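# Switch on the shaker holding four jars

## Task

Turn on the shaker; the four jars already sit on it and it is preset for a 20-second run.

## Robot and tools

Robot: two arms, left_arm and right_arm, each a six-joint arm with a two-finger parallel gripper and a wrist camera. Fixed cameras are cam_high, cam_low and cam_over; wrist cameras are cam_left_wrist and cam_right_wrist.

Frame: every position, quaternion and target is in the scene frame. Its origin is at table-top height, halfway between the nominal arm bases; +z points up, +x points out over the table, +y points toward left_arm (arm names do not match image left/right). Measured bases: left_arm at (-0.010, +0.263, +0.007) m, right_arm at (-0.036, -0.326, +0.041) m, both nearly unrotated. Gripper axes: fingers extend along the gripper's +z, and close and open along its y. end_effector_position is the spot between the finger pads, roughly 1 cm short of the tips. Reported poses can be off by a few centimetres, more when the arm is reaching far.

The 16-number row (used by execute_actions and move): one flat list covering both arms, left first. Numbers 1-8 are left_arm: x, y, z in metres, then the quaternion qw, qx, qy, qz (w first), then opening. Numbers 9-16 are the same for right_arm. Position and quaternion are absolute targets in the scene frame, not offsets. Opening runs from -1 (shut) to +1 (fully open, 0.094 m). All 16 numbers are required even if only one arm should move. To keep an arm still, resend the pose and opening it had when it stopped moving; to keep an orientation, repeat the same target quaternion every row rather than copying the drifting reported one. A 0 in the opening slot is a real command, so resend the current value to leave a gripper alone.

execute_actions(actions, cameras): actions is a list of actions; each action is a list of up to 15 rows, one row per 1/30 s step, and a short action keeps its last row for the remaining steps. A target more than 0.6 m from the gripper's current place along any gripper axis gets the action refused for both arms; a malformed call or a failing first action rejects everything. An empty actions list returns the state plus images from all cameras. cameras is a list of names, ["all"], [] or null.

move(target, speed, blend, opening_speed, grip_force, blocking, cameras): target is one 16-number row or a list of up to 15 rows visited in order; no 0.6 m limit here. Each gripper travels a straight line from its current Hand target. speed is in m/s (0.002 to 4.3, default 0.25; rotation up to twice that in rad/s), one value or one per target. blend (metres) rounds corners in a list; 0 means stop at each point. opening_speed is the rate of opening change per second on the -1..+1 scale, at least 0.2; use it to close gently on fragile things. grip_force is newtons per finger pad, 10 to 50 (full), one number or one per arm; it persists, and lower values close slowly. blocking=false returns after about 0.5 s while motion continues; a new move then takes over. A whole move is capped at 10 s. Paths do not avoid obstacles or the other arm; avoid routing a gripper near its own base. The result adds a move: line, e.g. done, off_target, moving, held or fault, plus limits such as paced (pose clipped) or held (steps withheld). Done means within 10 mm and 2 degrees; it says nothing about contact.

wait(seconds 0 to 10, cameras): lets time pass with commands held; returns early if a running move ends. stop(cameras): brakes a running move. zoom_image(camera, region [x0, y0, x1, y1] in pixels, top-left origin, at most 504 by 504): enlarges part of that camera's newest image. Image sizes: fixed cameras 896x504, wrist cameras 672x504. read_manual(section="licences"): licence texts only. finished_scene(scene): ends the current scene, giving its number; irreversible, and the goal must hold without the robot.

Result lines: end_effector_position and end_effector_quat_wxyz per arm; Hand target (where each arm is actually being driven, possibly short of the command, so command the remainder next time); Tool commands; Joint positions (last value is finger gap in metres); Joint torques in N m (include gravity, offsets and noise; numbers 3 and 4 wrap at ±28); Joint velocities, possibly shown as within noise; grip_measured on the opening scale (reads up to ~2.5 mm wide when empty); grip_effort_nm (negative closes, not a pad force). Action results also list positions at some steps. Orientation commands are clipped to 40 degrees from the current one per step. Arms can settle a few centimetres off target from friction and weight; that does not imply contact.

Avoid: fast contact, pressing far past a surface, knocking jars or anything off the table, dropping things, letting grippers, housings or wrist cameras of the two arms touch, and closing one gripper on the other arm. Long stretched holds or pushing against unreachable poses heat motors; a MOTOR HOT line warns, and at 100 °C the arm faults and falls for 30-60 s or more. Loose objects may occasionally be nudged by outside pushes.

Each tool is called after ">>>" as a command line: name --argument value for each argument, lists and objects as JSON in quotes; but a table of rows of numbers goes row by row, as --pt "numbers of a row", without its own name.

## Session

>>> execute_actions --actions '[]'

Scene clock: 0.00 s.
left_arm: end_effector_position=(+0.5693, -0.3558, +0.2073) grip_measured=+1.000 grip_effort_nm=n/a end_effector_quat_wxyz=(+0.389, +0.697, +0.533, -0.281) | right_arm: end_effector_position=(+0.0796, -0.4214, +0.1177) grip_measured=+1.000 grip_effort_nm=n/a end_effector_quat_wxyz=(-0.074, +0.184, +0.980, -0.018)
Joint positions: left_arm=[-0.674 2.247 2.149 -0.675 0.69 0.849 0.094] | right_arm=[-0.575 0.851 0.482 -1.324 0.09 -0.206 0.094]
Joint velocities: within noise
Joint torques (N m): no reading
Heat: left arm: hottest gripper 31 °C; right arm: hottest shoulder 35 °C.
Hand target: left_arm +0.5731, -0.3590, +0.2265; +0.405, +0.696, +0.524, -0.277 | right_arm +0.0866, -0.4260, +0.1250; -0.064, +0.184, +0.981, -0.022
Tool commands: left_gripper/opening=+1.0 right_gripper/opening=+1.0

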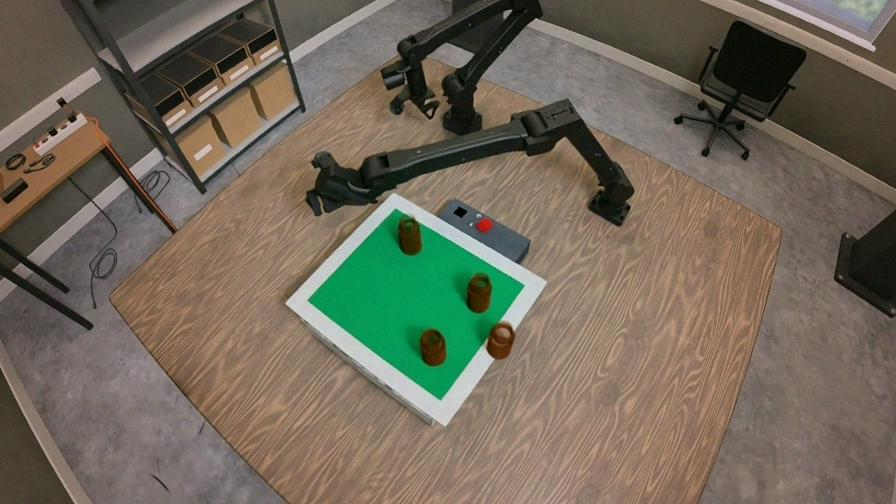

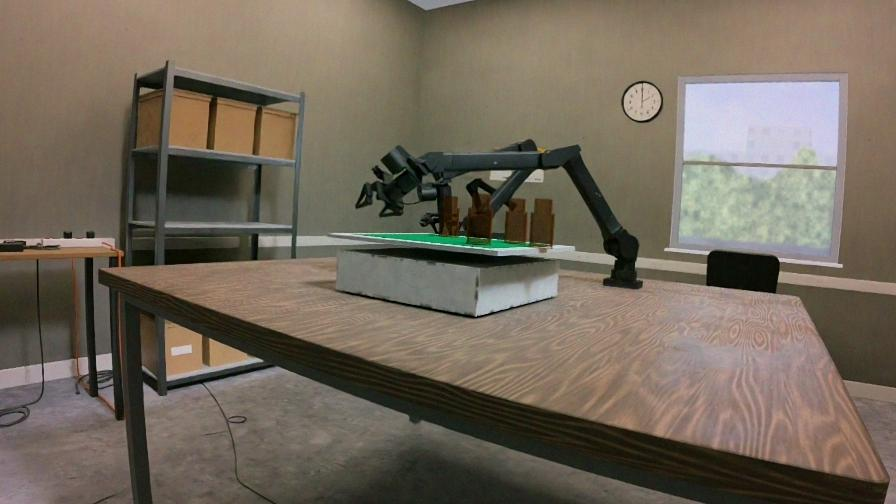

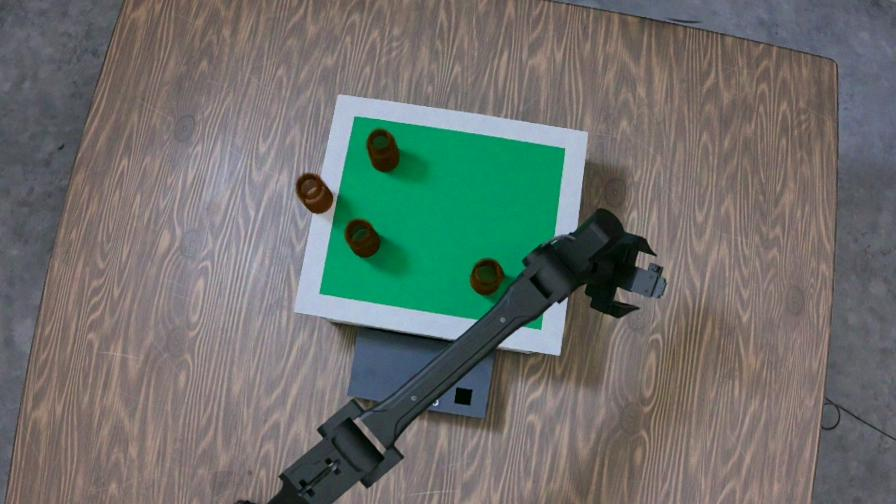

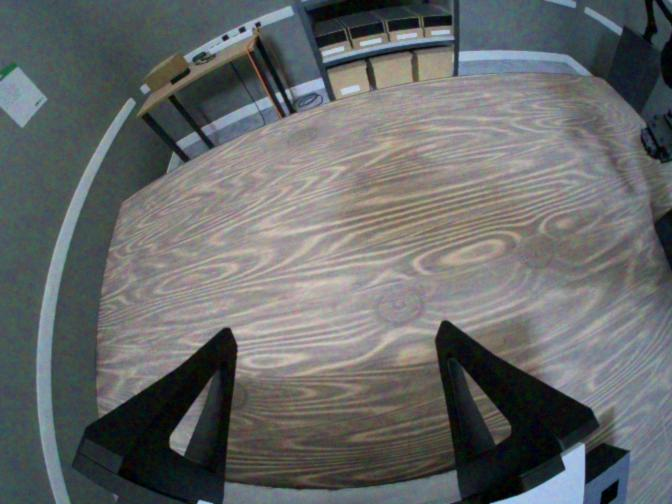

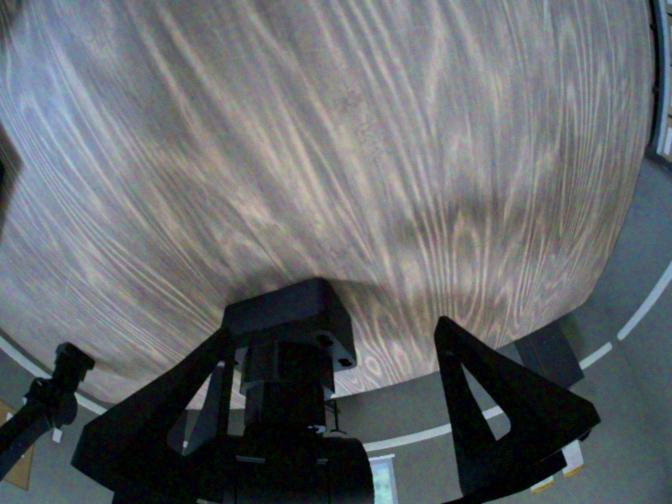

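>>> zoom_image --camera "cam_high" --region '[280, 180, 560, 430]'

>>> zoom_image --camera "cam_over" --region '[280, 80, 620, 430]'

>>> zoom_image --camera "cam_low" --region '[310, 130, 650, 330]'

>>> zoom_image --camera "cam_high" --region '[420, 180, 550, 280]'

Scaled by 1.800 from the camera's 896x504 image, which has a finer 1280x720 frame.

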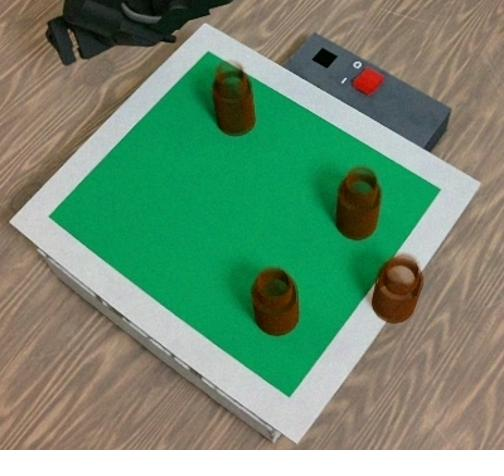

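Scaled by 1.440 from the camera's 896x504 image, which has a finer 1280x720 frame.

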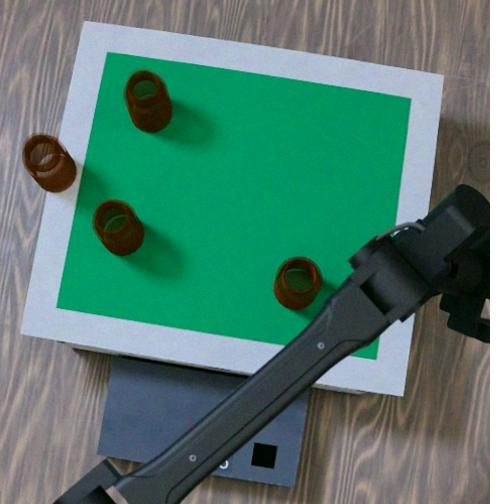

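Scaled by 1.482 from the camera's 896x504 image, which has a finer 1280x720 frame.

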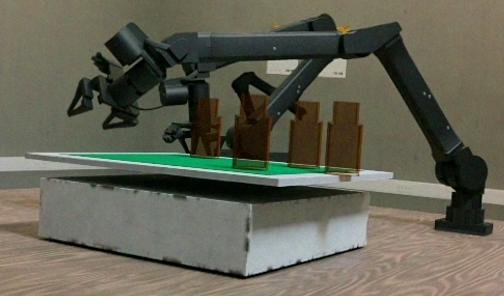

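Scaled by 3.877 from the camera's 896x504 image, which has a finer 1280x720 frame.

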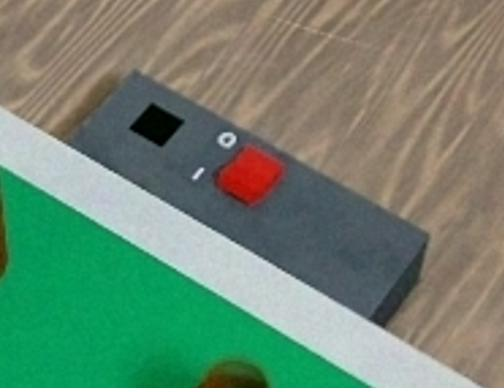

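>>> move --pt "0.56 -0.33 0.37 0.389 0.697 0.533 -0.281 1.0 0.0796 -0.4214 0.1177 -0.074 0.184 0.980 -0.018 1.0" --pt "0.46 -0.05 0.45 0.180 0.323 0.920 -0.130 1.0 0.0796 -0.4214 0.1177 -0.074 0.184 0.980 -0.018 1.0" --pt "0.42 0.15 0.42 0 0 1 0 1.0 0.0796 -0.4214 0.1177 -0.074 0.184 0.980 -0.018 1.0" --blend '[0.06,0.08,0]' --speed 0.35 --cameras '["all"]'

Scene clock: 34.67 s.
left_arm: end_effector_position=(+0.4208, +0.1421, +0.4210) grip_measured=+1.000 grip_effort_nm=-0.03 end_effector_quat_wxyz=(+0.114, +0.012, +0.993, -0.037) | right_arm: end_effector_position=(+0.0796, -0.4214, +0.1177) grip_measured=+1.000 grip_effort_nm=-0.01 end_effector_quat_wxyz=(-0.074, +0.184, +0.980, -0.018)
Joint positions: left_arm=[-0.255 1.423 1.797 -1.704 0.013 -0.246 0.094] | right_arm=[-0.575 0.851 0.482 -1.324 0.09 -0.206 0.094]
Joint torques (N m): left_arm=[-0.97 -11.22 7.13 0.38 -0.1 -0.13] | right_arm=[0.85 -2.08 7.94 -0.03 0.02 0.03]
Heat: left arm: hottest elbow 34 °C; right arm: hottest elbow 37 °C.
Hand target: left_arm +0.4162, +0.1466, +0.4266; +0.116, +0.003, +0.993, -0.036 | right_arm +0.0796, -0.4214, +0.1177; -0.074, +0.184, +0.980, -0.018
Off the commanded pose: left_arm 0.008 m, 14 deg | right_arm 0.000 m, 0 deg.
joint sent to its limit (left arm) — joint 4 (wrist pitch), lower limit. The joint targets are off in position and orientation.
move: off_target (left_arm)

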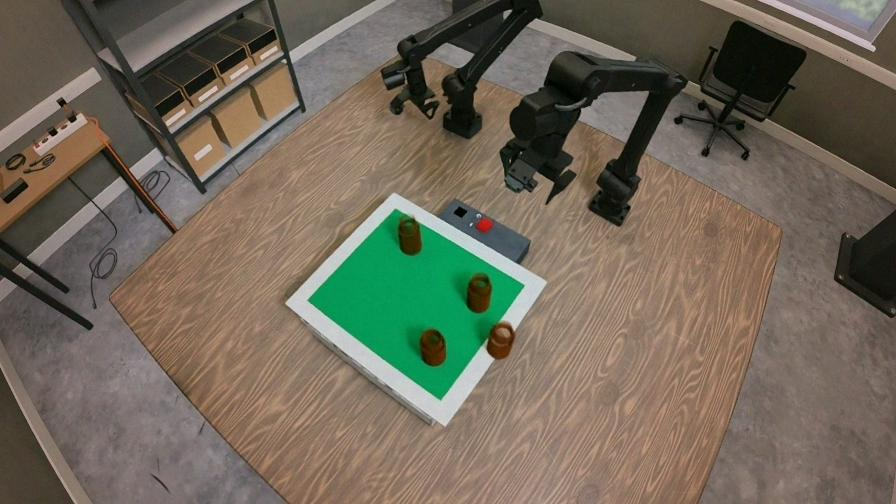

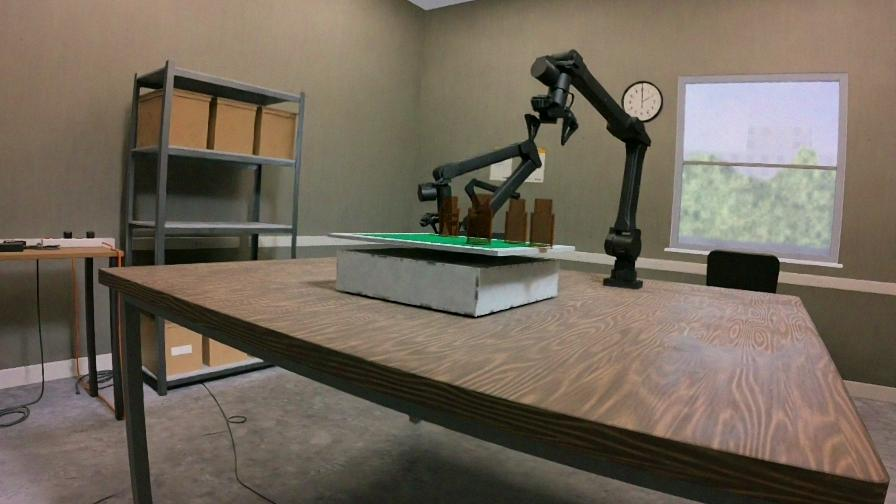

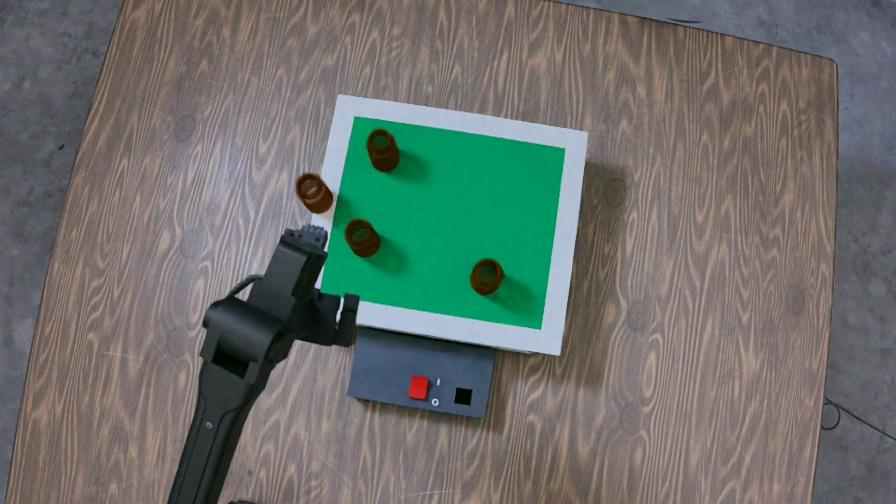

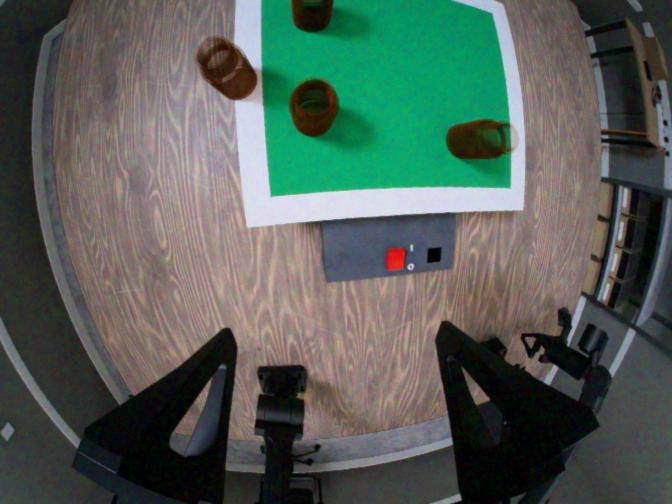

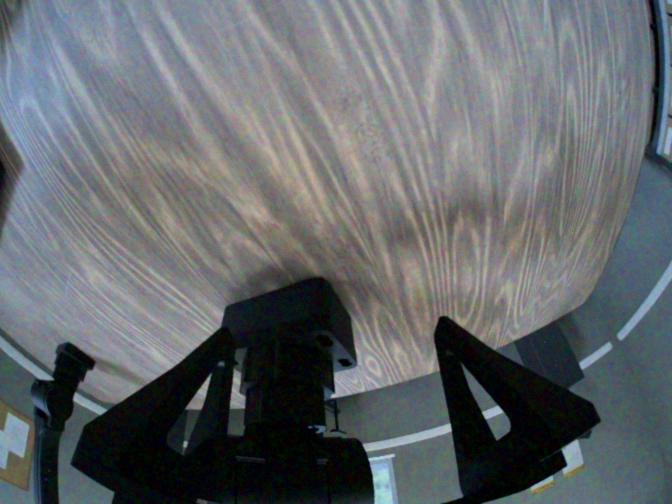

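>>> move --target '[0.59,0.235,0.33,0,0,1,0,1.0,0.0796,-0.4214,0.1177,-0.074,0.184,0.980,-0.018,1.0]' --speed 0.3 --cameras '["cam_high","cam_low","cam_over","cam_left_wrist"]'

Scene clock: 127.17 s.
left_arm: end_effector_position=(+0.5826, +0.2286, +0.3115) grip_measured=+1.000 grip_effort_nm=-0.03 end_effector_quat_wxyz=(+0.038, -0.004, +0.999, -0.007) | right_arm: end_effector_position=(+0.0796, -0.4214, +0.1177) grip_measured=+1.000 grip_effort_nm=-0.02 end_effector_quat_wxyz=(-0.074, +0.184, +0.980, -0.018)
Joint positions: left_arm=[-0.042 1.879 2.092 -1.706 0.01 -0.064 0.094] | right_arm=[-0.575 0.851 0.482 -1.324 0.09 -0.206 0.094]
Joint torques (N m): left_arm=[-1.49 -17.61 10.1 0.14 -0.11 0.07] | right_arm=[0.85 -2.08 7.94 -0.03 0.02 0.03]
Heat: left arm: hottest elbow 34 °C; right arm: hottest elbow 39 °C.
Hand target: left_arm +0.5871, +0.2293, +0.3286; +0.055, +0.001, +0.998, -0.007 | right_arm +0.0796, -0.4214, +0.1177; -0.074, +0.184, +0.980, -0.018
Off the commanded pose: left_arm 0.021 m, 5 deg | right_arm 0.000 m, 0 deg.
joint sent to its limit (left arm) — joint 4 (wrist pitch), lower limit. The joint targets are off in position and orientation.
move: off_target (left_arm)
Images, in order (width x height): cam_high 896x504, cam_low 896x504, cam_over 896x504, cam_left_wrist 672x504.

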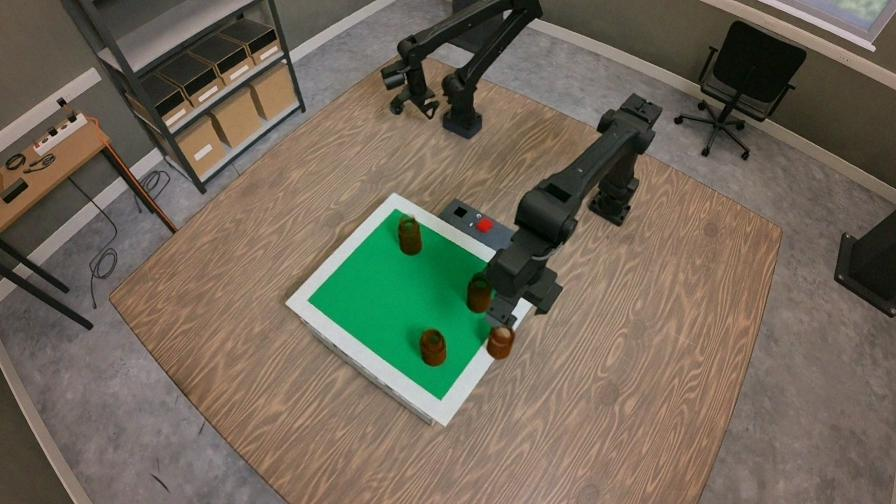

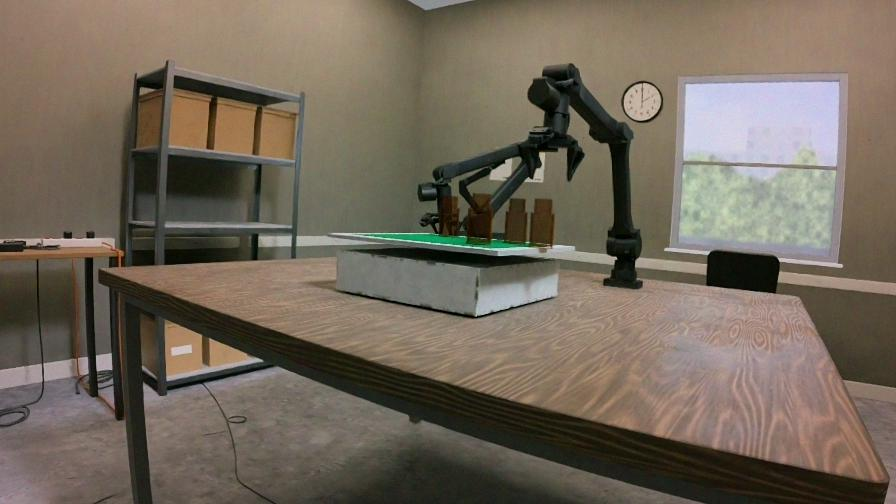

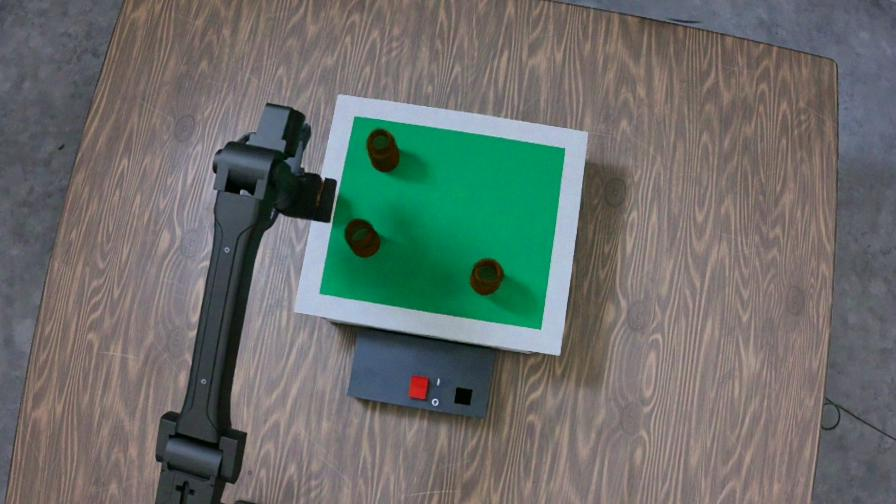

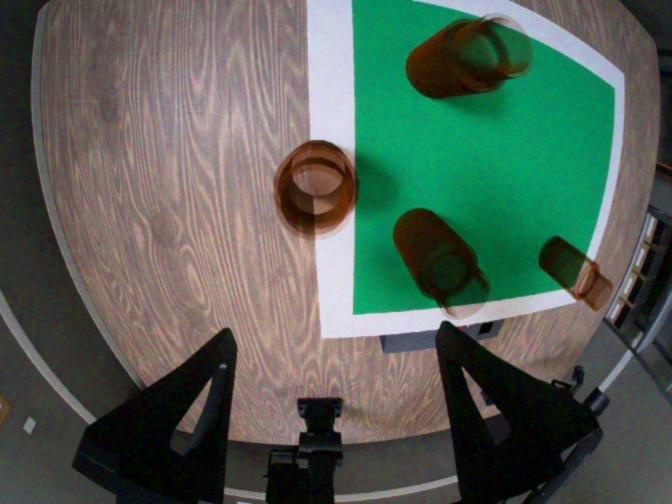

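>>> zoom_image --camera "cam_left_wrist" --region '[220, 100, 420, 280]'

>>> zoom_image --camera "cam_low" --region '[400, 170, 600, 290]'

Scaled by 2.520 from the camera's 672x504 image, which has a finer 960x720 frame.

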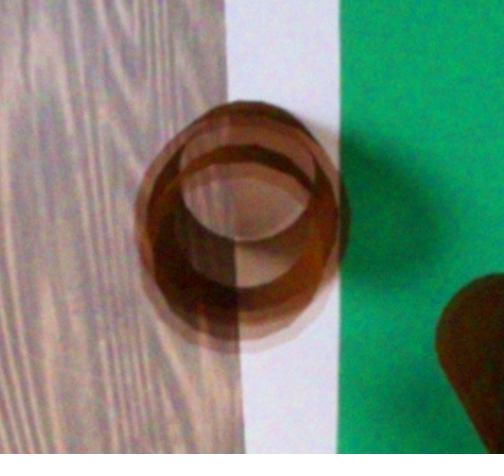

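Scaled by 2.520 from the camera's 896x504 image, which has a finer 1280x720 frame.

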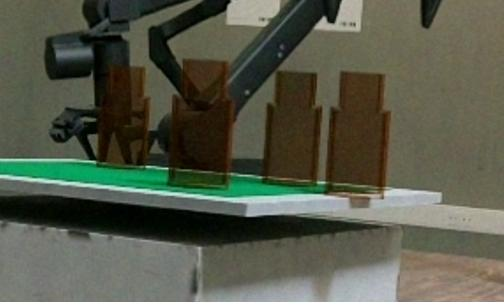

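>>> move --target '[0.628,0.248,0.305,0,0,1,0,1.0,0.0796,-0.4214,0.1177,-0.074,0.184,0.980,-0.018,1.0]' --speed 0.15 --cameras '["cam_high","cam_low","cam_over","cam_left_wrist"]'

Scene clock: 179.17 s.
left_arm: end_effector_position=(+0.6227, +0.2501, +0.2860) grip_measured=+1.000 grip_effort_nm=-0.03 end_effector_quat_wxyz=(+0.037, -0.008, +0.999, -0.002) | right_arm: end_effector_position=(+0.0796, -0.4214, +0.1177) grip_measured=+1.000 grip_effort_nm=-0.02 end_effector_quat_wxyz=(-0.074, +0.184, +0.980, -0.018)
Joint positions: left_arm=[-0.006 2 2.21 -1.706 0.003 -0.036 0.094] | right_arm=[-0.575 0.851 0.482 -1.324 0.09 -0.206 0.094]
Joint torques (N m): left_arm=[-1.03 -19.31 10.14 0.14 -0.1 0.08] | right_arm=[0.79 -2.02 7.94 -0.05 0.02 0.03]
Heat: left arm: hottest elbow 40 °C; right arm: hottest elbow 39 °C.
Hand target: left_arm +0.6274, +0.2541, +0.3033; +0.054, -0.005, +0.999, -0.001 | right_arm +0.0796, -0.4214, +0.1177; -0.074, +0.184, +0.980, -0.018
Off the commanded pose: left_arm 0.020 m, 4 deg | right_arm 0.000 m, 0 deg.
joint sent to its limit (left arm) — joint 4 (wrist pitch), lower limit. The joint targets are off in position and orientation.
move: off_target (left_arm)
Images, in order (width x height): cam_high 896x504, cam_low 896x504, cam_over 896x504, cam_left_wrist 672x504.

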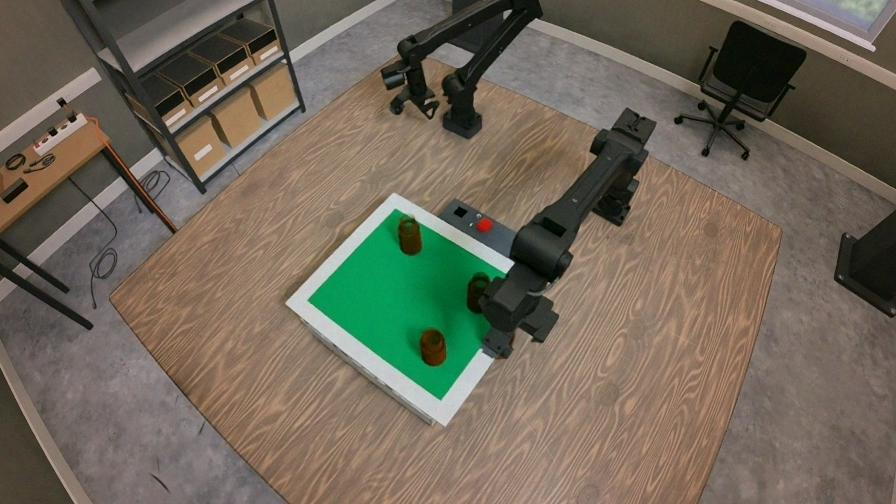

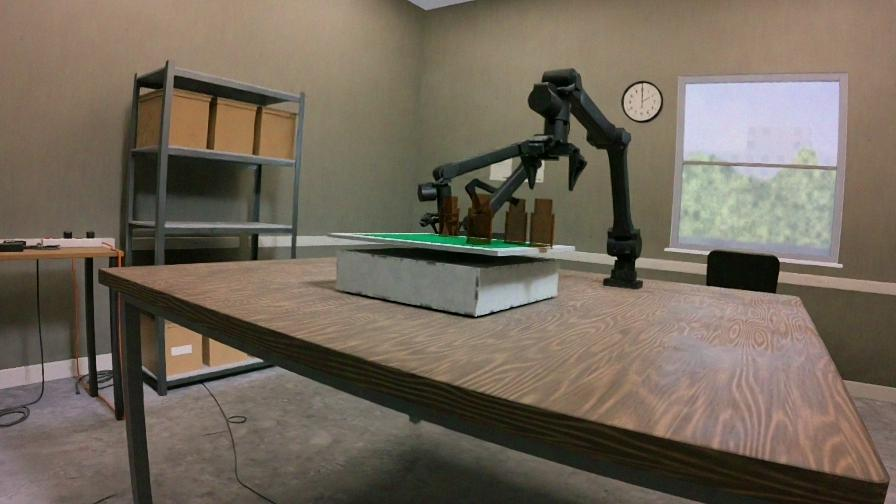

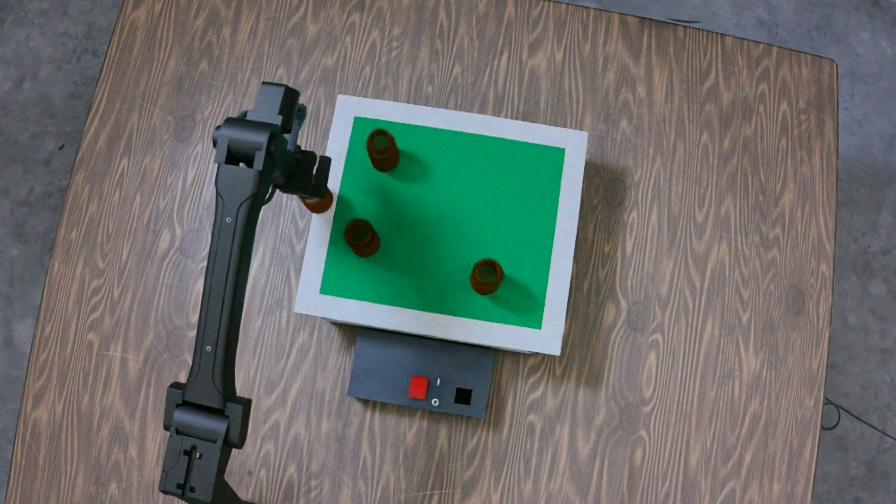

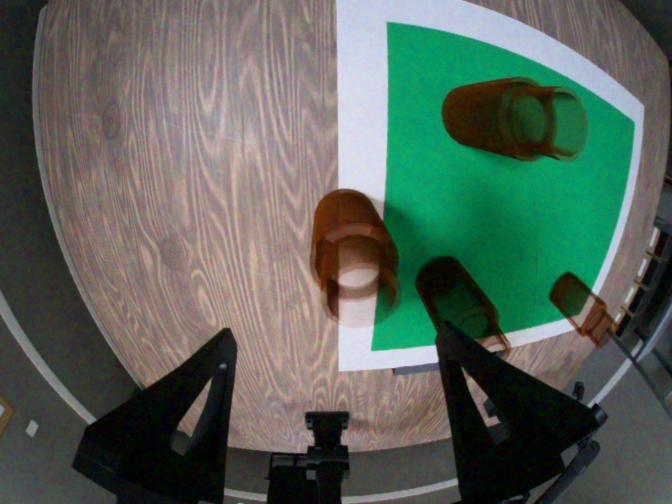

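>>> zoom_image --camera "cam_low" --region '[480, 130, 620, 260]'

Scaled by 3.600 from the camera's 896x504 image, which has a finer 1280x720 frame.

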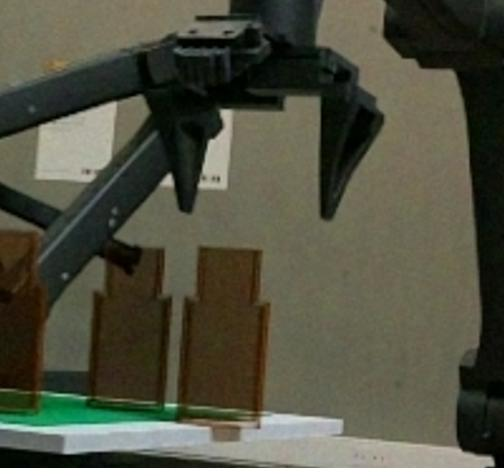

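>>> move --pt "0.6235 0.232 0.30 0 0 1 0 1.0 0.0796 -0.4214 0.1177 -0.074 0.184 0.980 -0.018 1.0" --pt "0.6235 0.232 0.22 0 0 1 0 1.0 0.0796 -0.4214 0.1177 -0.074 0.184 0.980 -0.018 1.0" --speed '[0.1,0.1]' --blend '[0.01,0]' --cameras '["cam_high","cam_low","cam_over","cam_left_wrist"]'

>>> zoom_image --camera "cam_low" --region '[480, 130, 620, 260]'

Scene clock: 241.47 s.
left_arm: end_effector_position=(+0.6172, +0.2290, +0.2211) grip_measured=+1.000 grip_effort_nm=-0.03 end_effector_quat_wxyz=(-0.008, +0.007, +1.000, -0.006) | right_arm: end_effector_position=(+0.0796, -0.4214, +0.1177) grip_measured=+1.000 grip_effort_nm=-0.02 end_effector_quat_wxyz=(-0.074, +0.184, +0.980, -0.018)
Joint positions: left_arm=[-0.037 2.031 2.089 -1.643 0.013 -0.036 0.094] | right_arm=[-0.575 0.851 0.482 -1.324 0.09 -0.206 0.094]
Joint torques (N m): left_arm=[-2.14 -19.43 7.34 0.91 -0.06 -0.13] | right_arm=[0.85 -2.02 7.94 -0.03 0.02 0.03]
Heat: left arm: hottest elbow 42 °C; right arm: hottest elbow 40 °C.
Hand target: left_arm +0.6218, +0.2248, +0.2207; +0.000, +0.005, +1.000, -0.006 | right_arm +0.0796, -0.4214, +0.1177; -0.074, +0.184, +0.980, -0.018
Off the commanded pose: left_arm 0.007 m, 1 deg | right_arm 0.000 m, 0 deg.
move: done
Images, in order (width x height): cam_high 896x504, cam_low 896x504, cam_over 896x504, cam_left_wrist 672x504.

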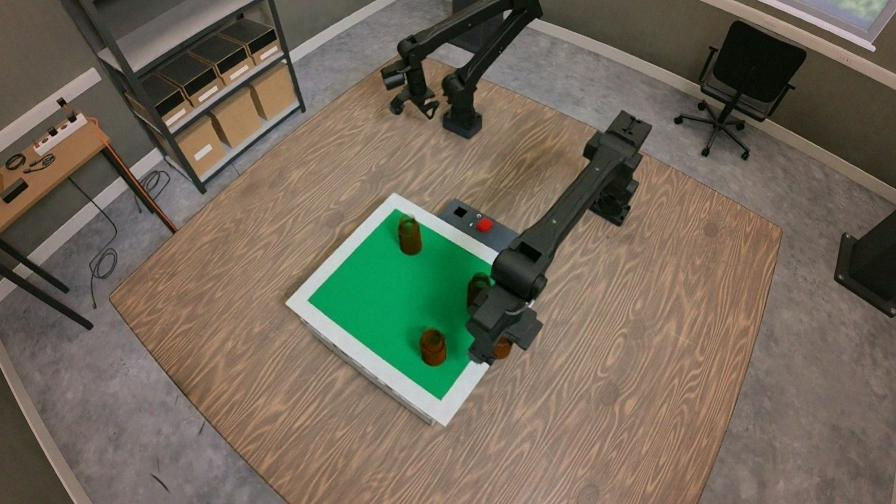

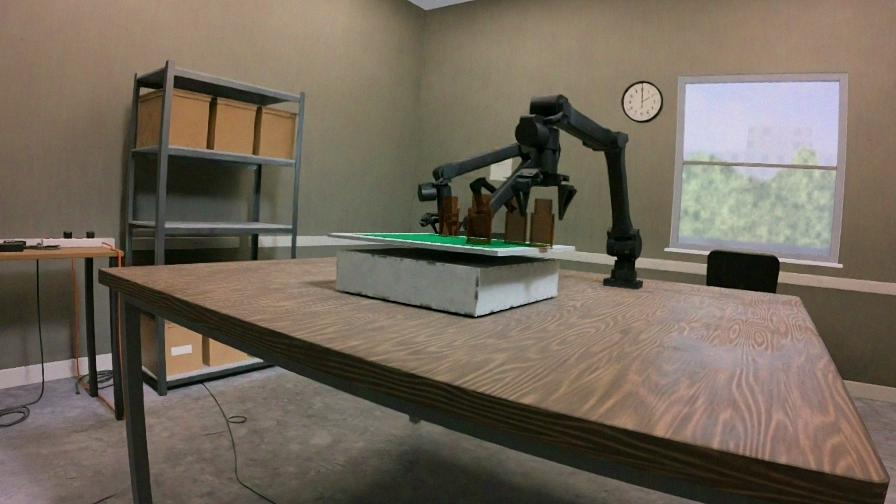

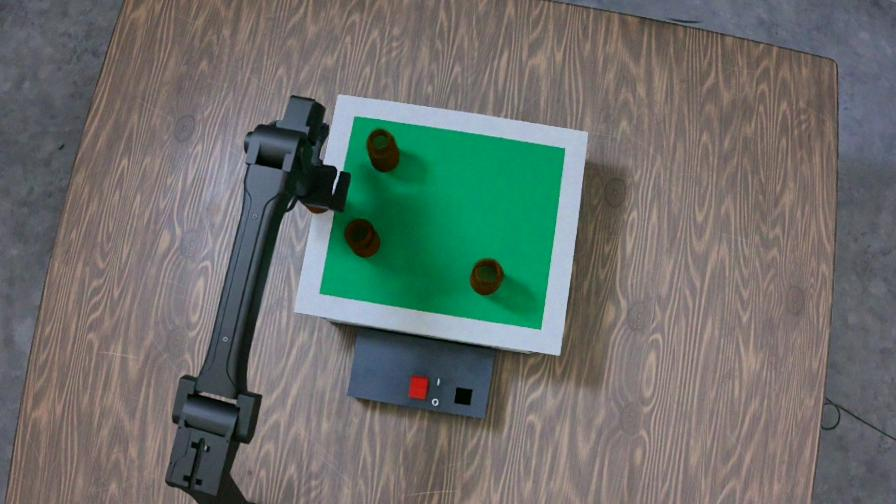

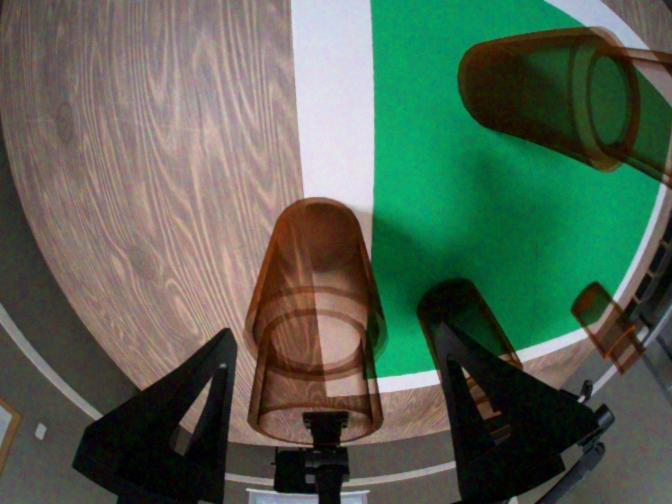

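Scaled by 3.600 from the camera's 896x504 image, which has a finer 1280x720 frame.

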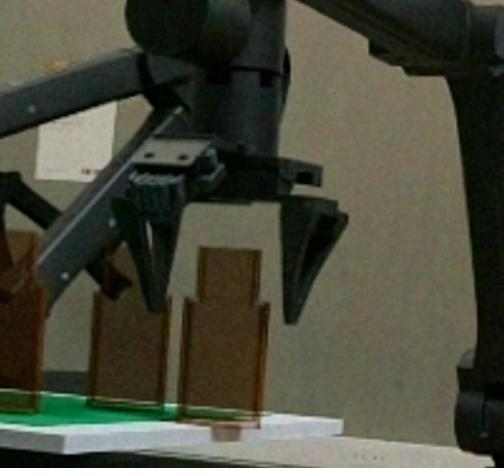

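>>> move --pt "0.6235 0.238 0.208 0 0 1 0 1.0 0.0796 -0.4214 0.1177 -0.074 0.184 0.980 -0.018 1.0" --pt "0.6235 0.238 0.208 0 0 1 0 0.05 0.0796 -0.4214 0.1177 -0.074 0.184 0.980 -0.018 1.0" --speed 0.06 --grip_force '[25,50]' --opening_speed 0.4 --cameras '["cam_low","cam_left_wrist"]'

>>> zoom_image --camera "cam_low" --region '[480, 130, 620, 260]'

Scene clock: 270.73 s.
left_arm: end_effector_position=(+0.6185, +0.2369, +0.2094) grip_measured=+0.151 grip_effort_nm=-0.58 end_effector_quat_wxyz=(-0.006, +0.003, +1.000, +0.000) | right_arm: end_effector_position=(+0.0796, -0.4214, +0.1177) grip_measured=+1.000 grip_effort_nm=-0.02 end_effector_quat_wxyz=(-0.074, +0.184, +0.980, -0.018)
Joint positions: left_arm=[-0.028 2.031 2.058 -1.611 0.001 -0.035 0.054] | right_arm=[-0.575 0.851 0.482 -1.324 0.09 -0.206 0.094]
Joint torques (N m): left_arm=[-0.5 -19.31 7.24 0.92 -0.11 -0.07] | right_arm=[0.85 -2.08 7.94 -0.03 0.02 0.03]
Heat: left arm: hottest elbow 38 °C; right arm: hottest elbow 40 °C.
Hand target: left_arm +0.6233, +0.2442, +0.2078; +0.000, -0.004, +1.000, +0.001 | right_arm +0.0796, -0.4214, +0.1177; -0.074, +0.184, +0.980, -0.018
Off the commanded pose: left_arm 0.005 m, 1 deg | right_arm 0.000 m, 0 deg.
grip_force (N): 25, 50
move: done
Images, in order (width x height): cam_low 896x504, cam_left_wrist 672x504.

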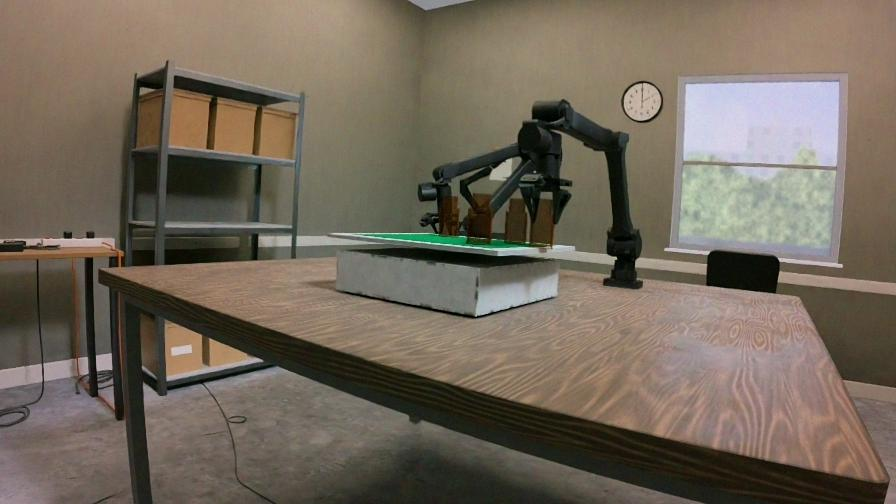

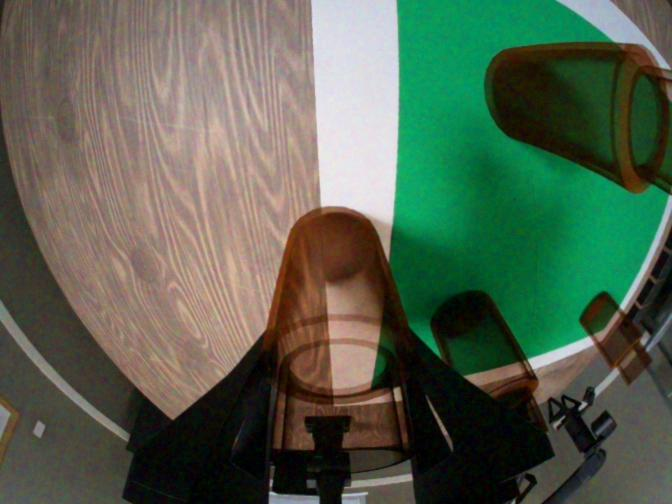

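Scaled by 3.600 from the camera's 896x504 image, which has a finer 1280x720 frame.

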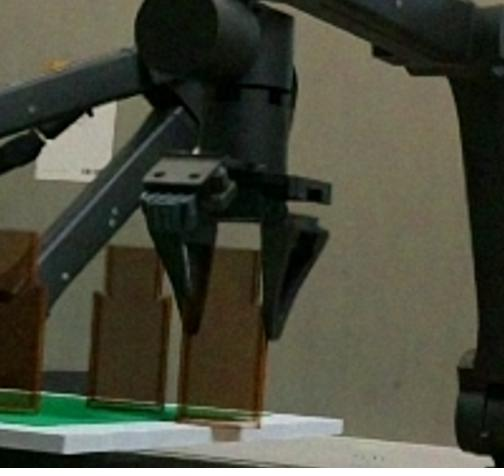

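>>> move --pt "0.6235 0.241 0.25 0 0 1 0 0.05 0.0796 -0.4214 0.1177 -0.074 0.184 0.980 -0.018 1.0" --pt "0.485 0.25 0.30 0 0 1 0 0.05 0.0796 -0.4214 0.1177 -0.074 0.184 0.980 -0.018 1.0" --pt "0.48 0.05 0.30 0 0 1 0 0.05 0.0796 -0.4214 0.1177 -0.074 0.184 0.980 -0.018 1.0" --pt "0.615 0.038 0.285 0 0 1 0 0.05 0.0796 -0.4214 0.1177 -0.074 0.184 0.980 -0.018 1.0" --pt "0.615 0.038 0.25 0 0 1 0 0.05 0.0796 -0.4214 0.1177 -0.074 0.184 0.980 -0.018 1.0" --speed '[0.08,0.15,0.15,0.15,0.1]' --blend '[0.015,0.05,0.06,0.02,0]' --cameras '["cam_high","cam_low","cam_over","cam_left_wrist"]'

>>> zoom_image --camera "cam_low" --region '[420, 110, 620, 270]'

Scene clock: 308.70 s.
left_arm: end_effector_position=(+0.6098, +0.0362, +0.2272) grip_measured=+0.151 grip_effort_nm=-0.59 end_effector_quat_wxyz=(+0.003, -0.004, +1.000, +0.000) | right_arm: end_effector_position=(+0.0796, -0.4214, +0.1177) grip_measured=+1.000 grip_effort_nm=-0.02 end_effector_quat_wxyz=(-0.074, +0.184, +0.980, -0.018)
Joint positions: left_arm=[-0.338 2.132 2.271 -1.704 -0.002 -0.36 0.054] | right_arm=[-0.575 0.851 0.482 -1.324 0.09 -0.206 0.094]
Joint torques (N m): left_arm=[-0.91 -21.48 10.06 -0.05 -0.13 0.07] | right_arm=[0.85 -2.08 7.94 -0.03 0.02 0.03]
Heat: left arm: hottest elbow 38 °C; right arm: hottest elbow 40 °C.
Hand target: left_arm +0.6157, +0.0387, +0.2486; +0.022, -0.002, +1.000, -0.005 | right_arm +0.0796, -0.4214, +0.1177; -0.074, +0.184, +0.980, -0.018
Off the commanded pose: left_arm 0.023 m, 1 deg | right_arm 0.000 m, 0 deg.
joint sent to its limit (left arm) — joint 4 (wrist pitch), lower limit. The joint targets are off in orientation, not in position.
grip_force (N): 25, 50
move: off_target (left_arm); blend cut to 0.0175 m at target 4
Images, in order (width x height): cam_high 896x504, cam_low 896x504, cam_over 896x504, cam_left_wrist 672x504.

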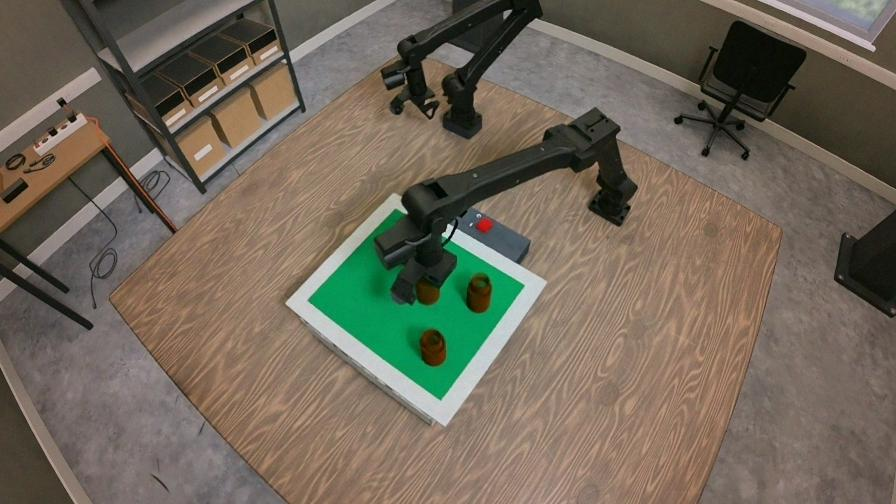

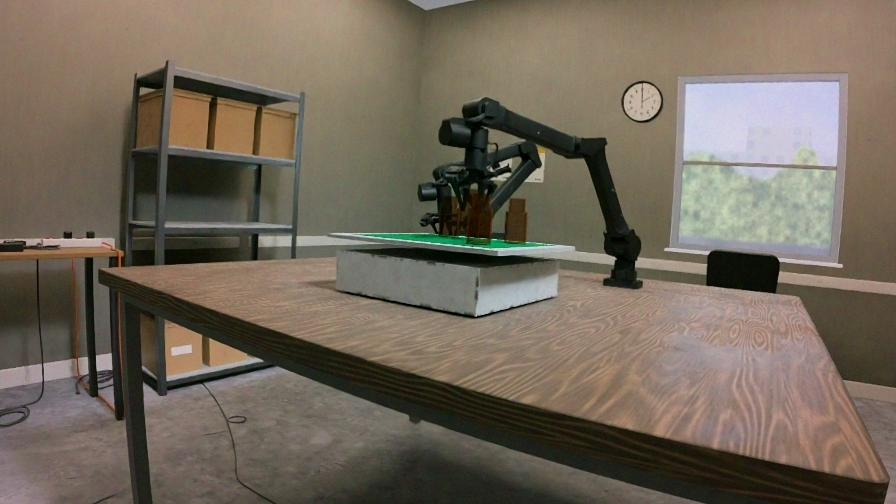

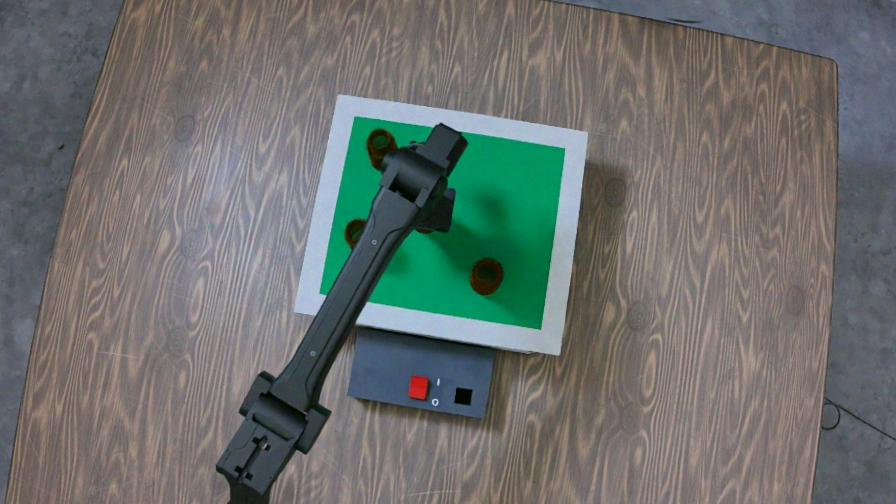

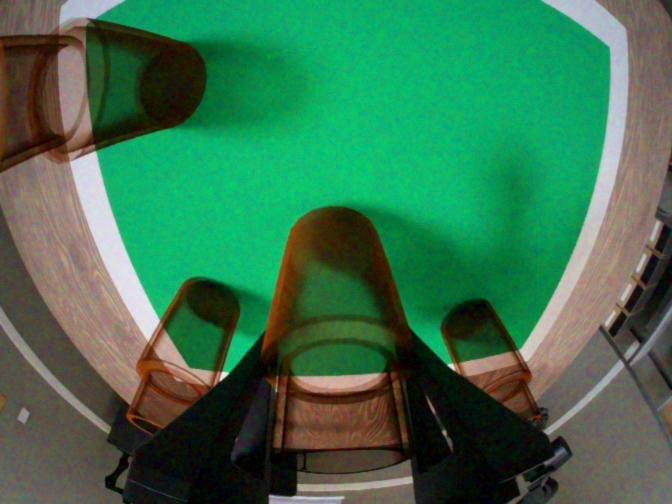

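Scaled by 2.520 from the camera's 896x504 image, which has a finer 1280x720 frame.

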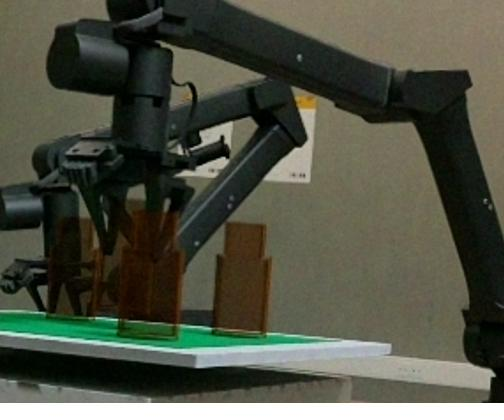

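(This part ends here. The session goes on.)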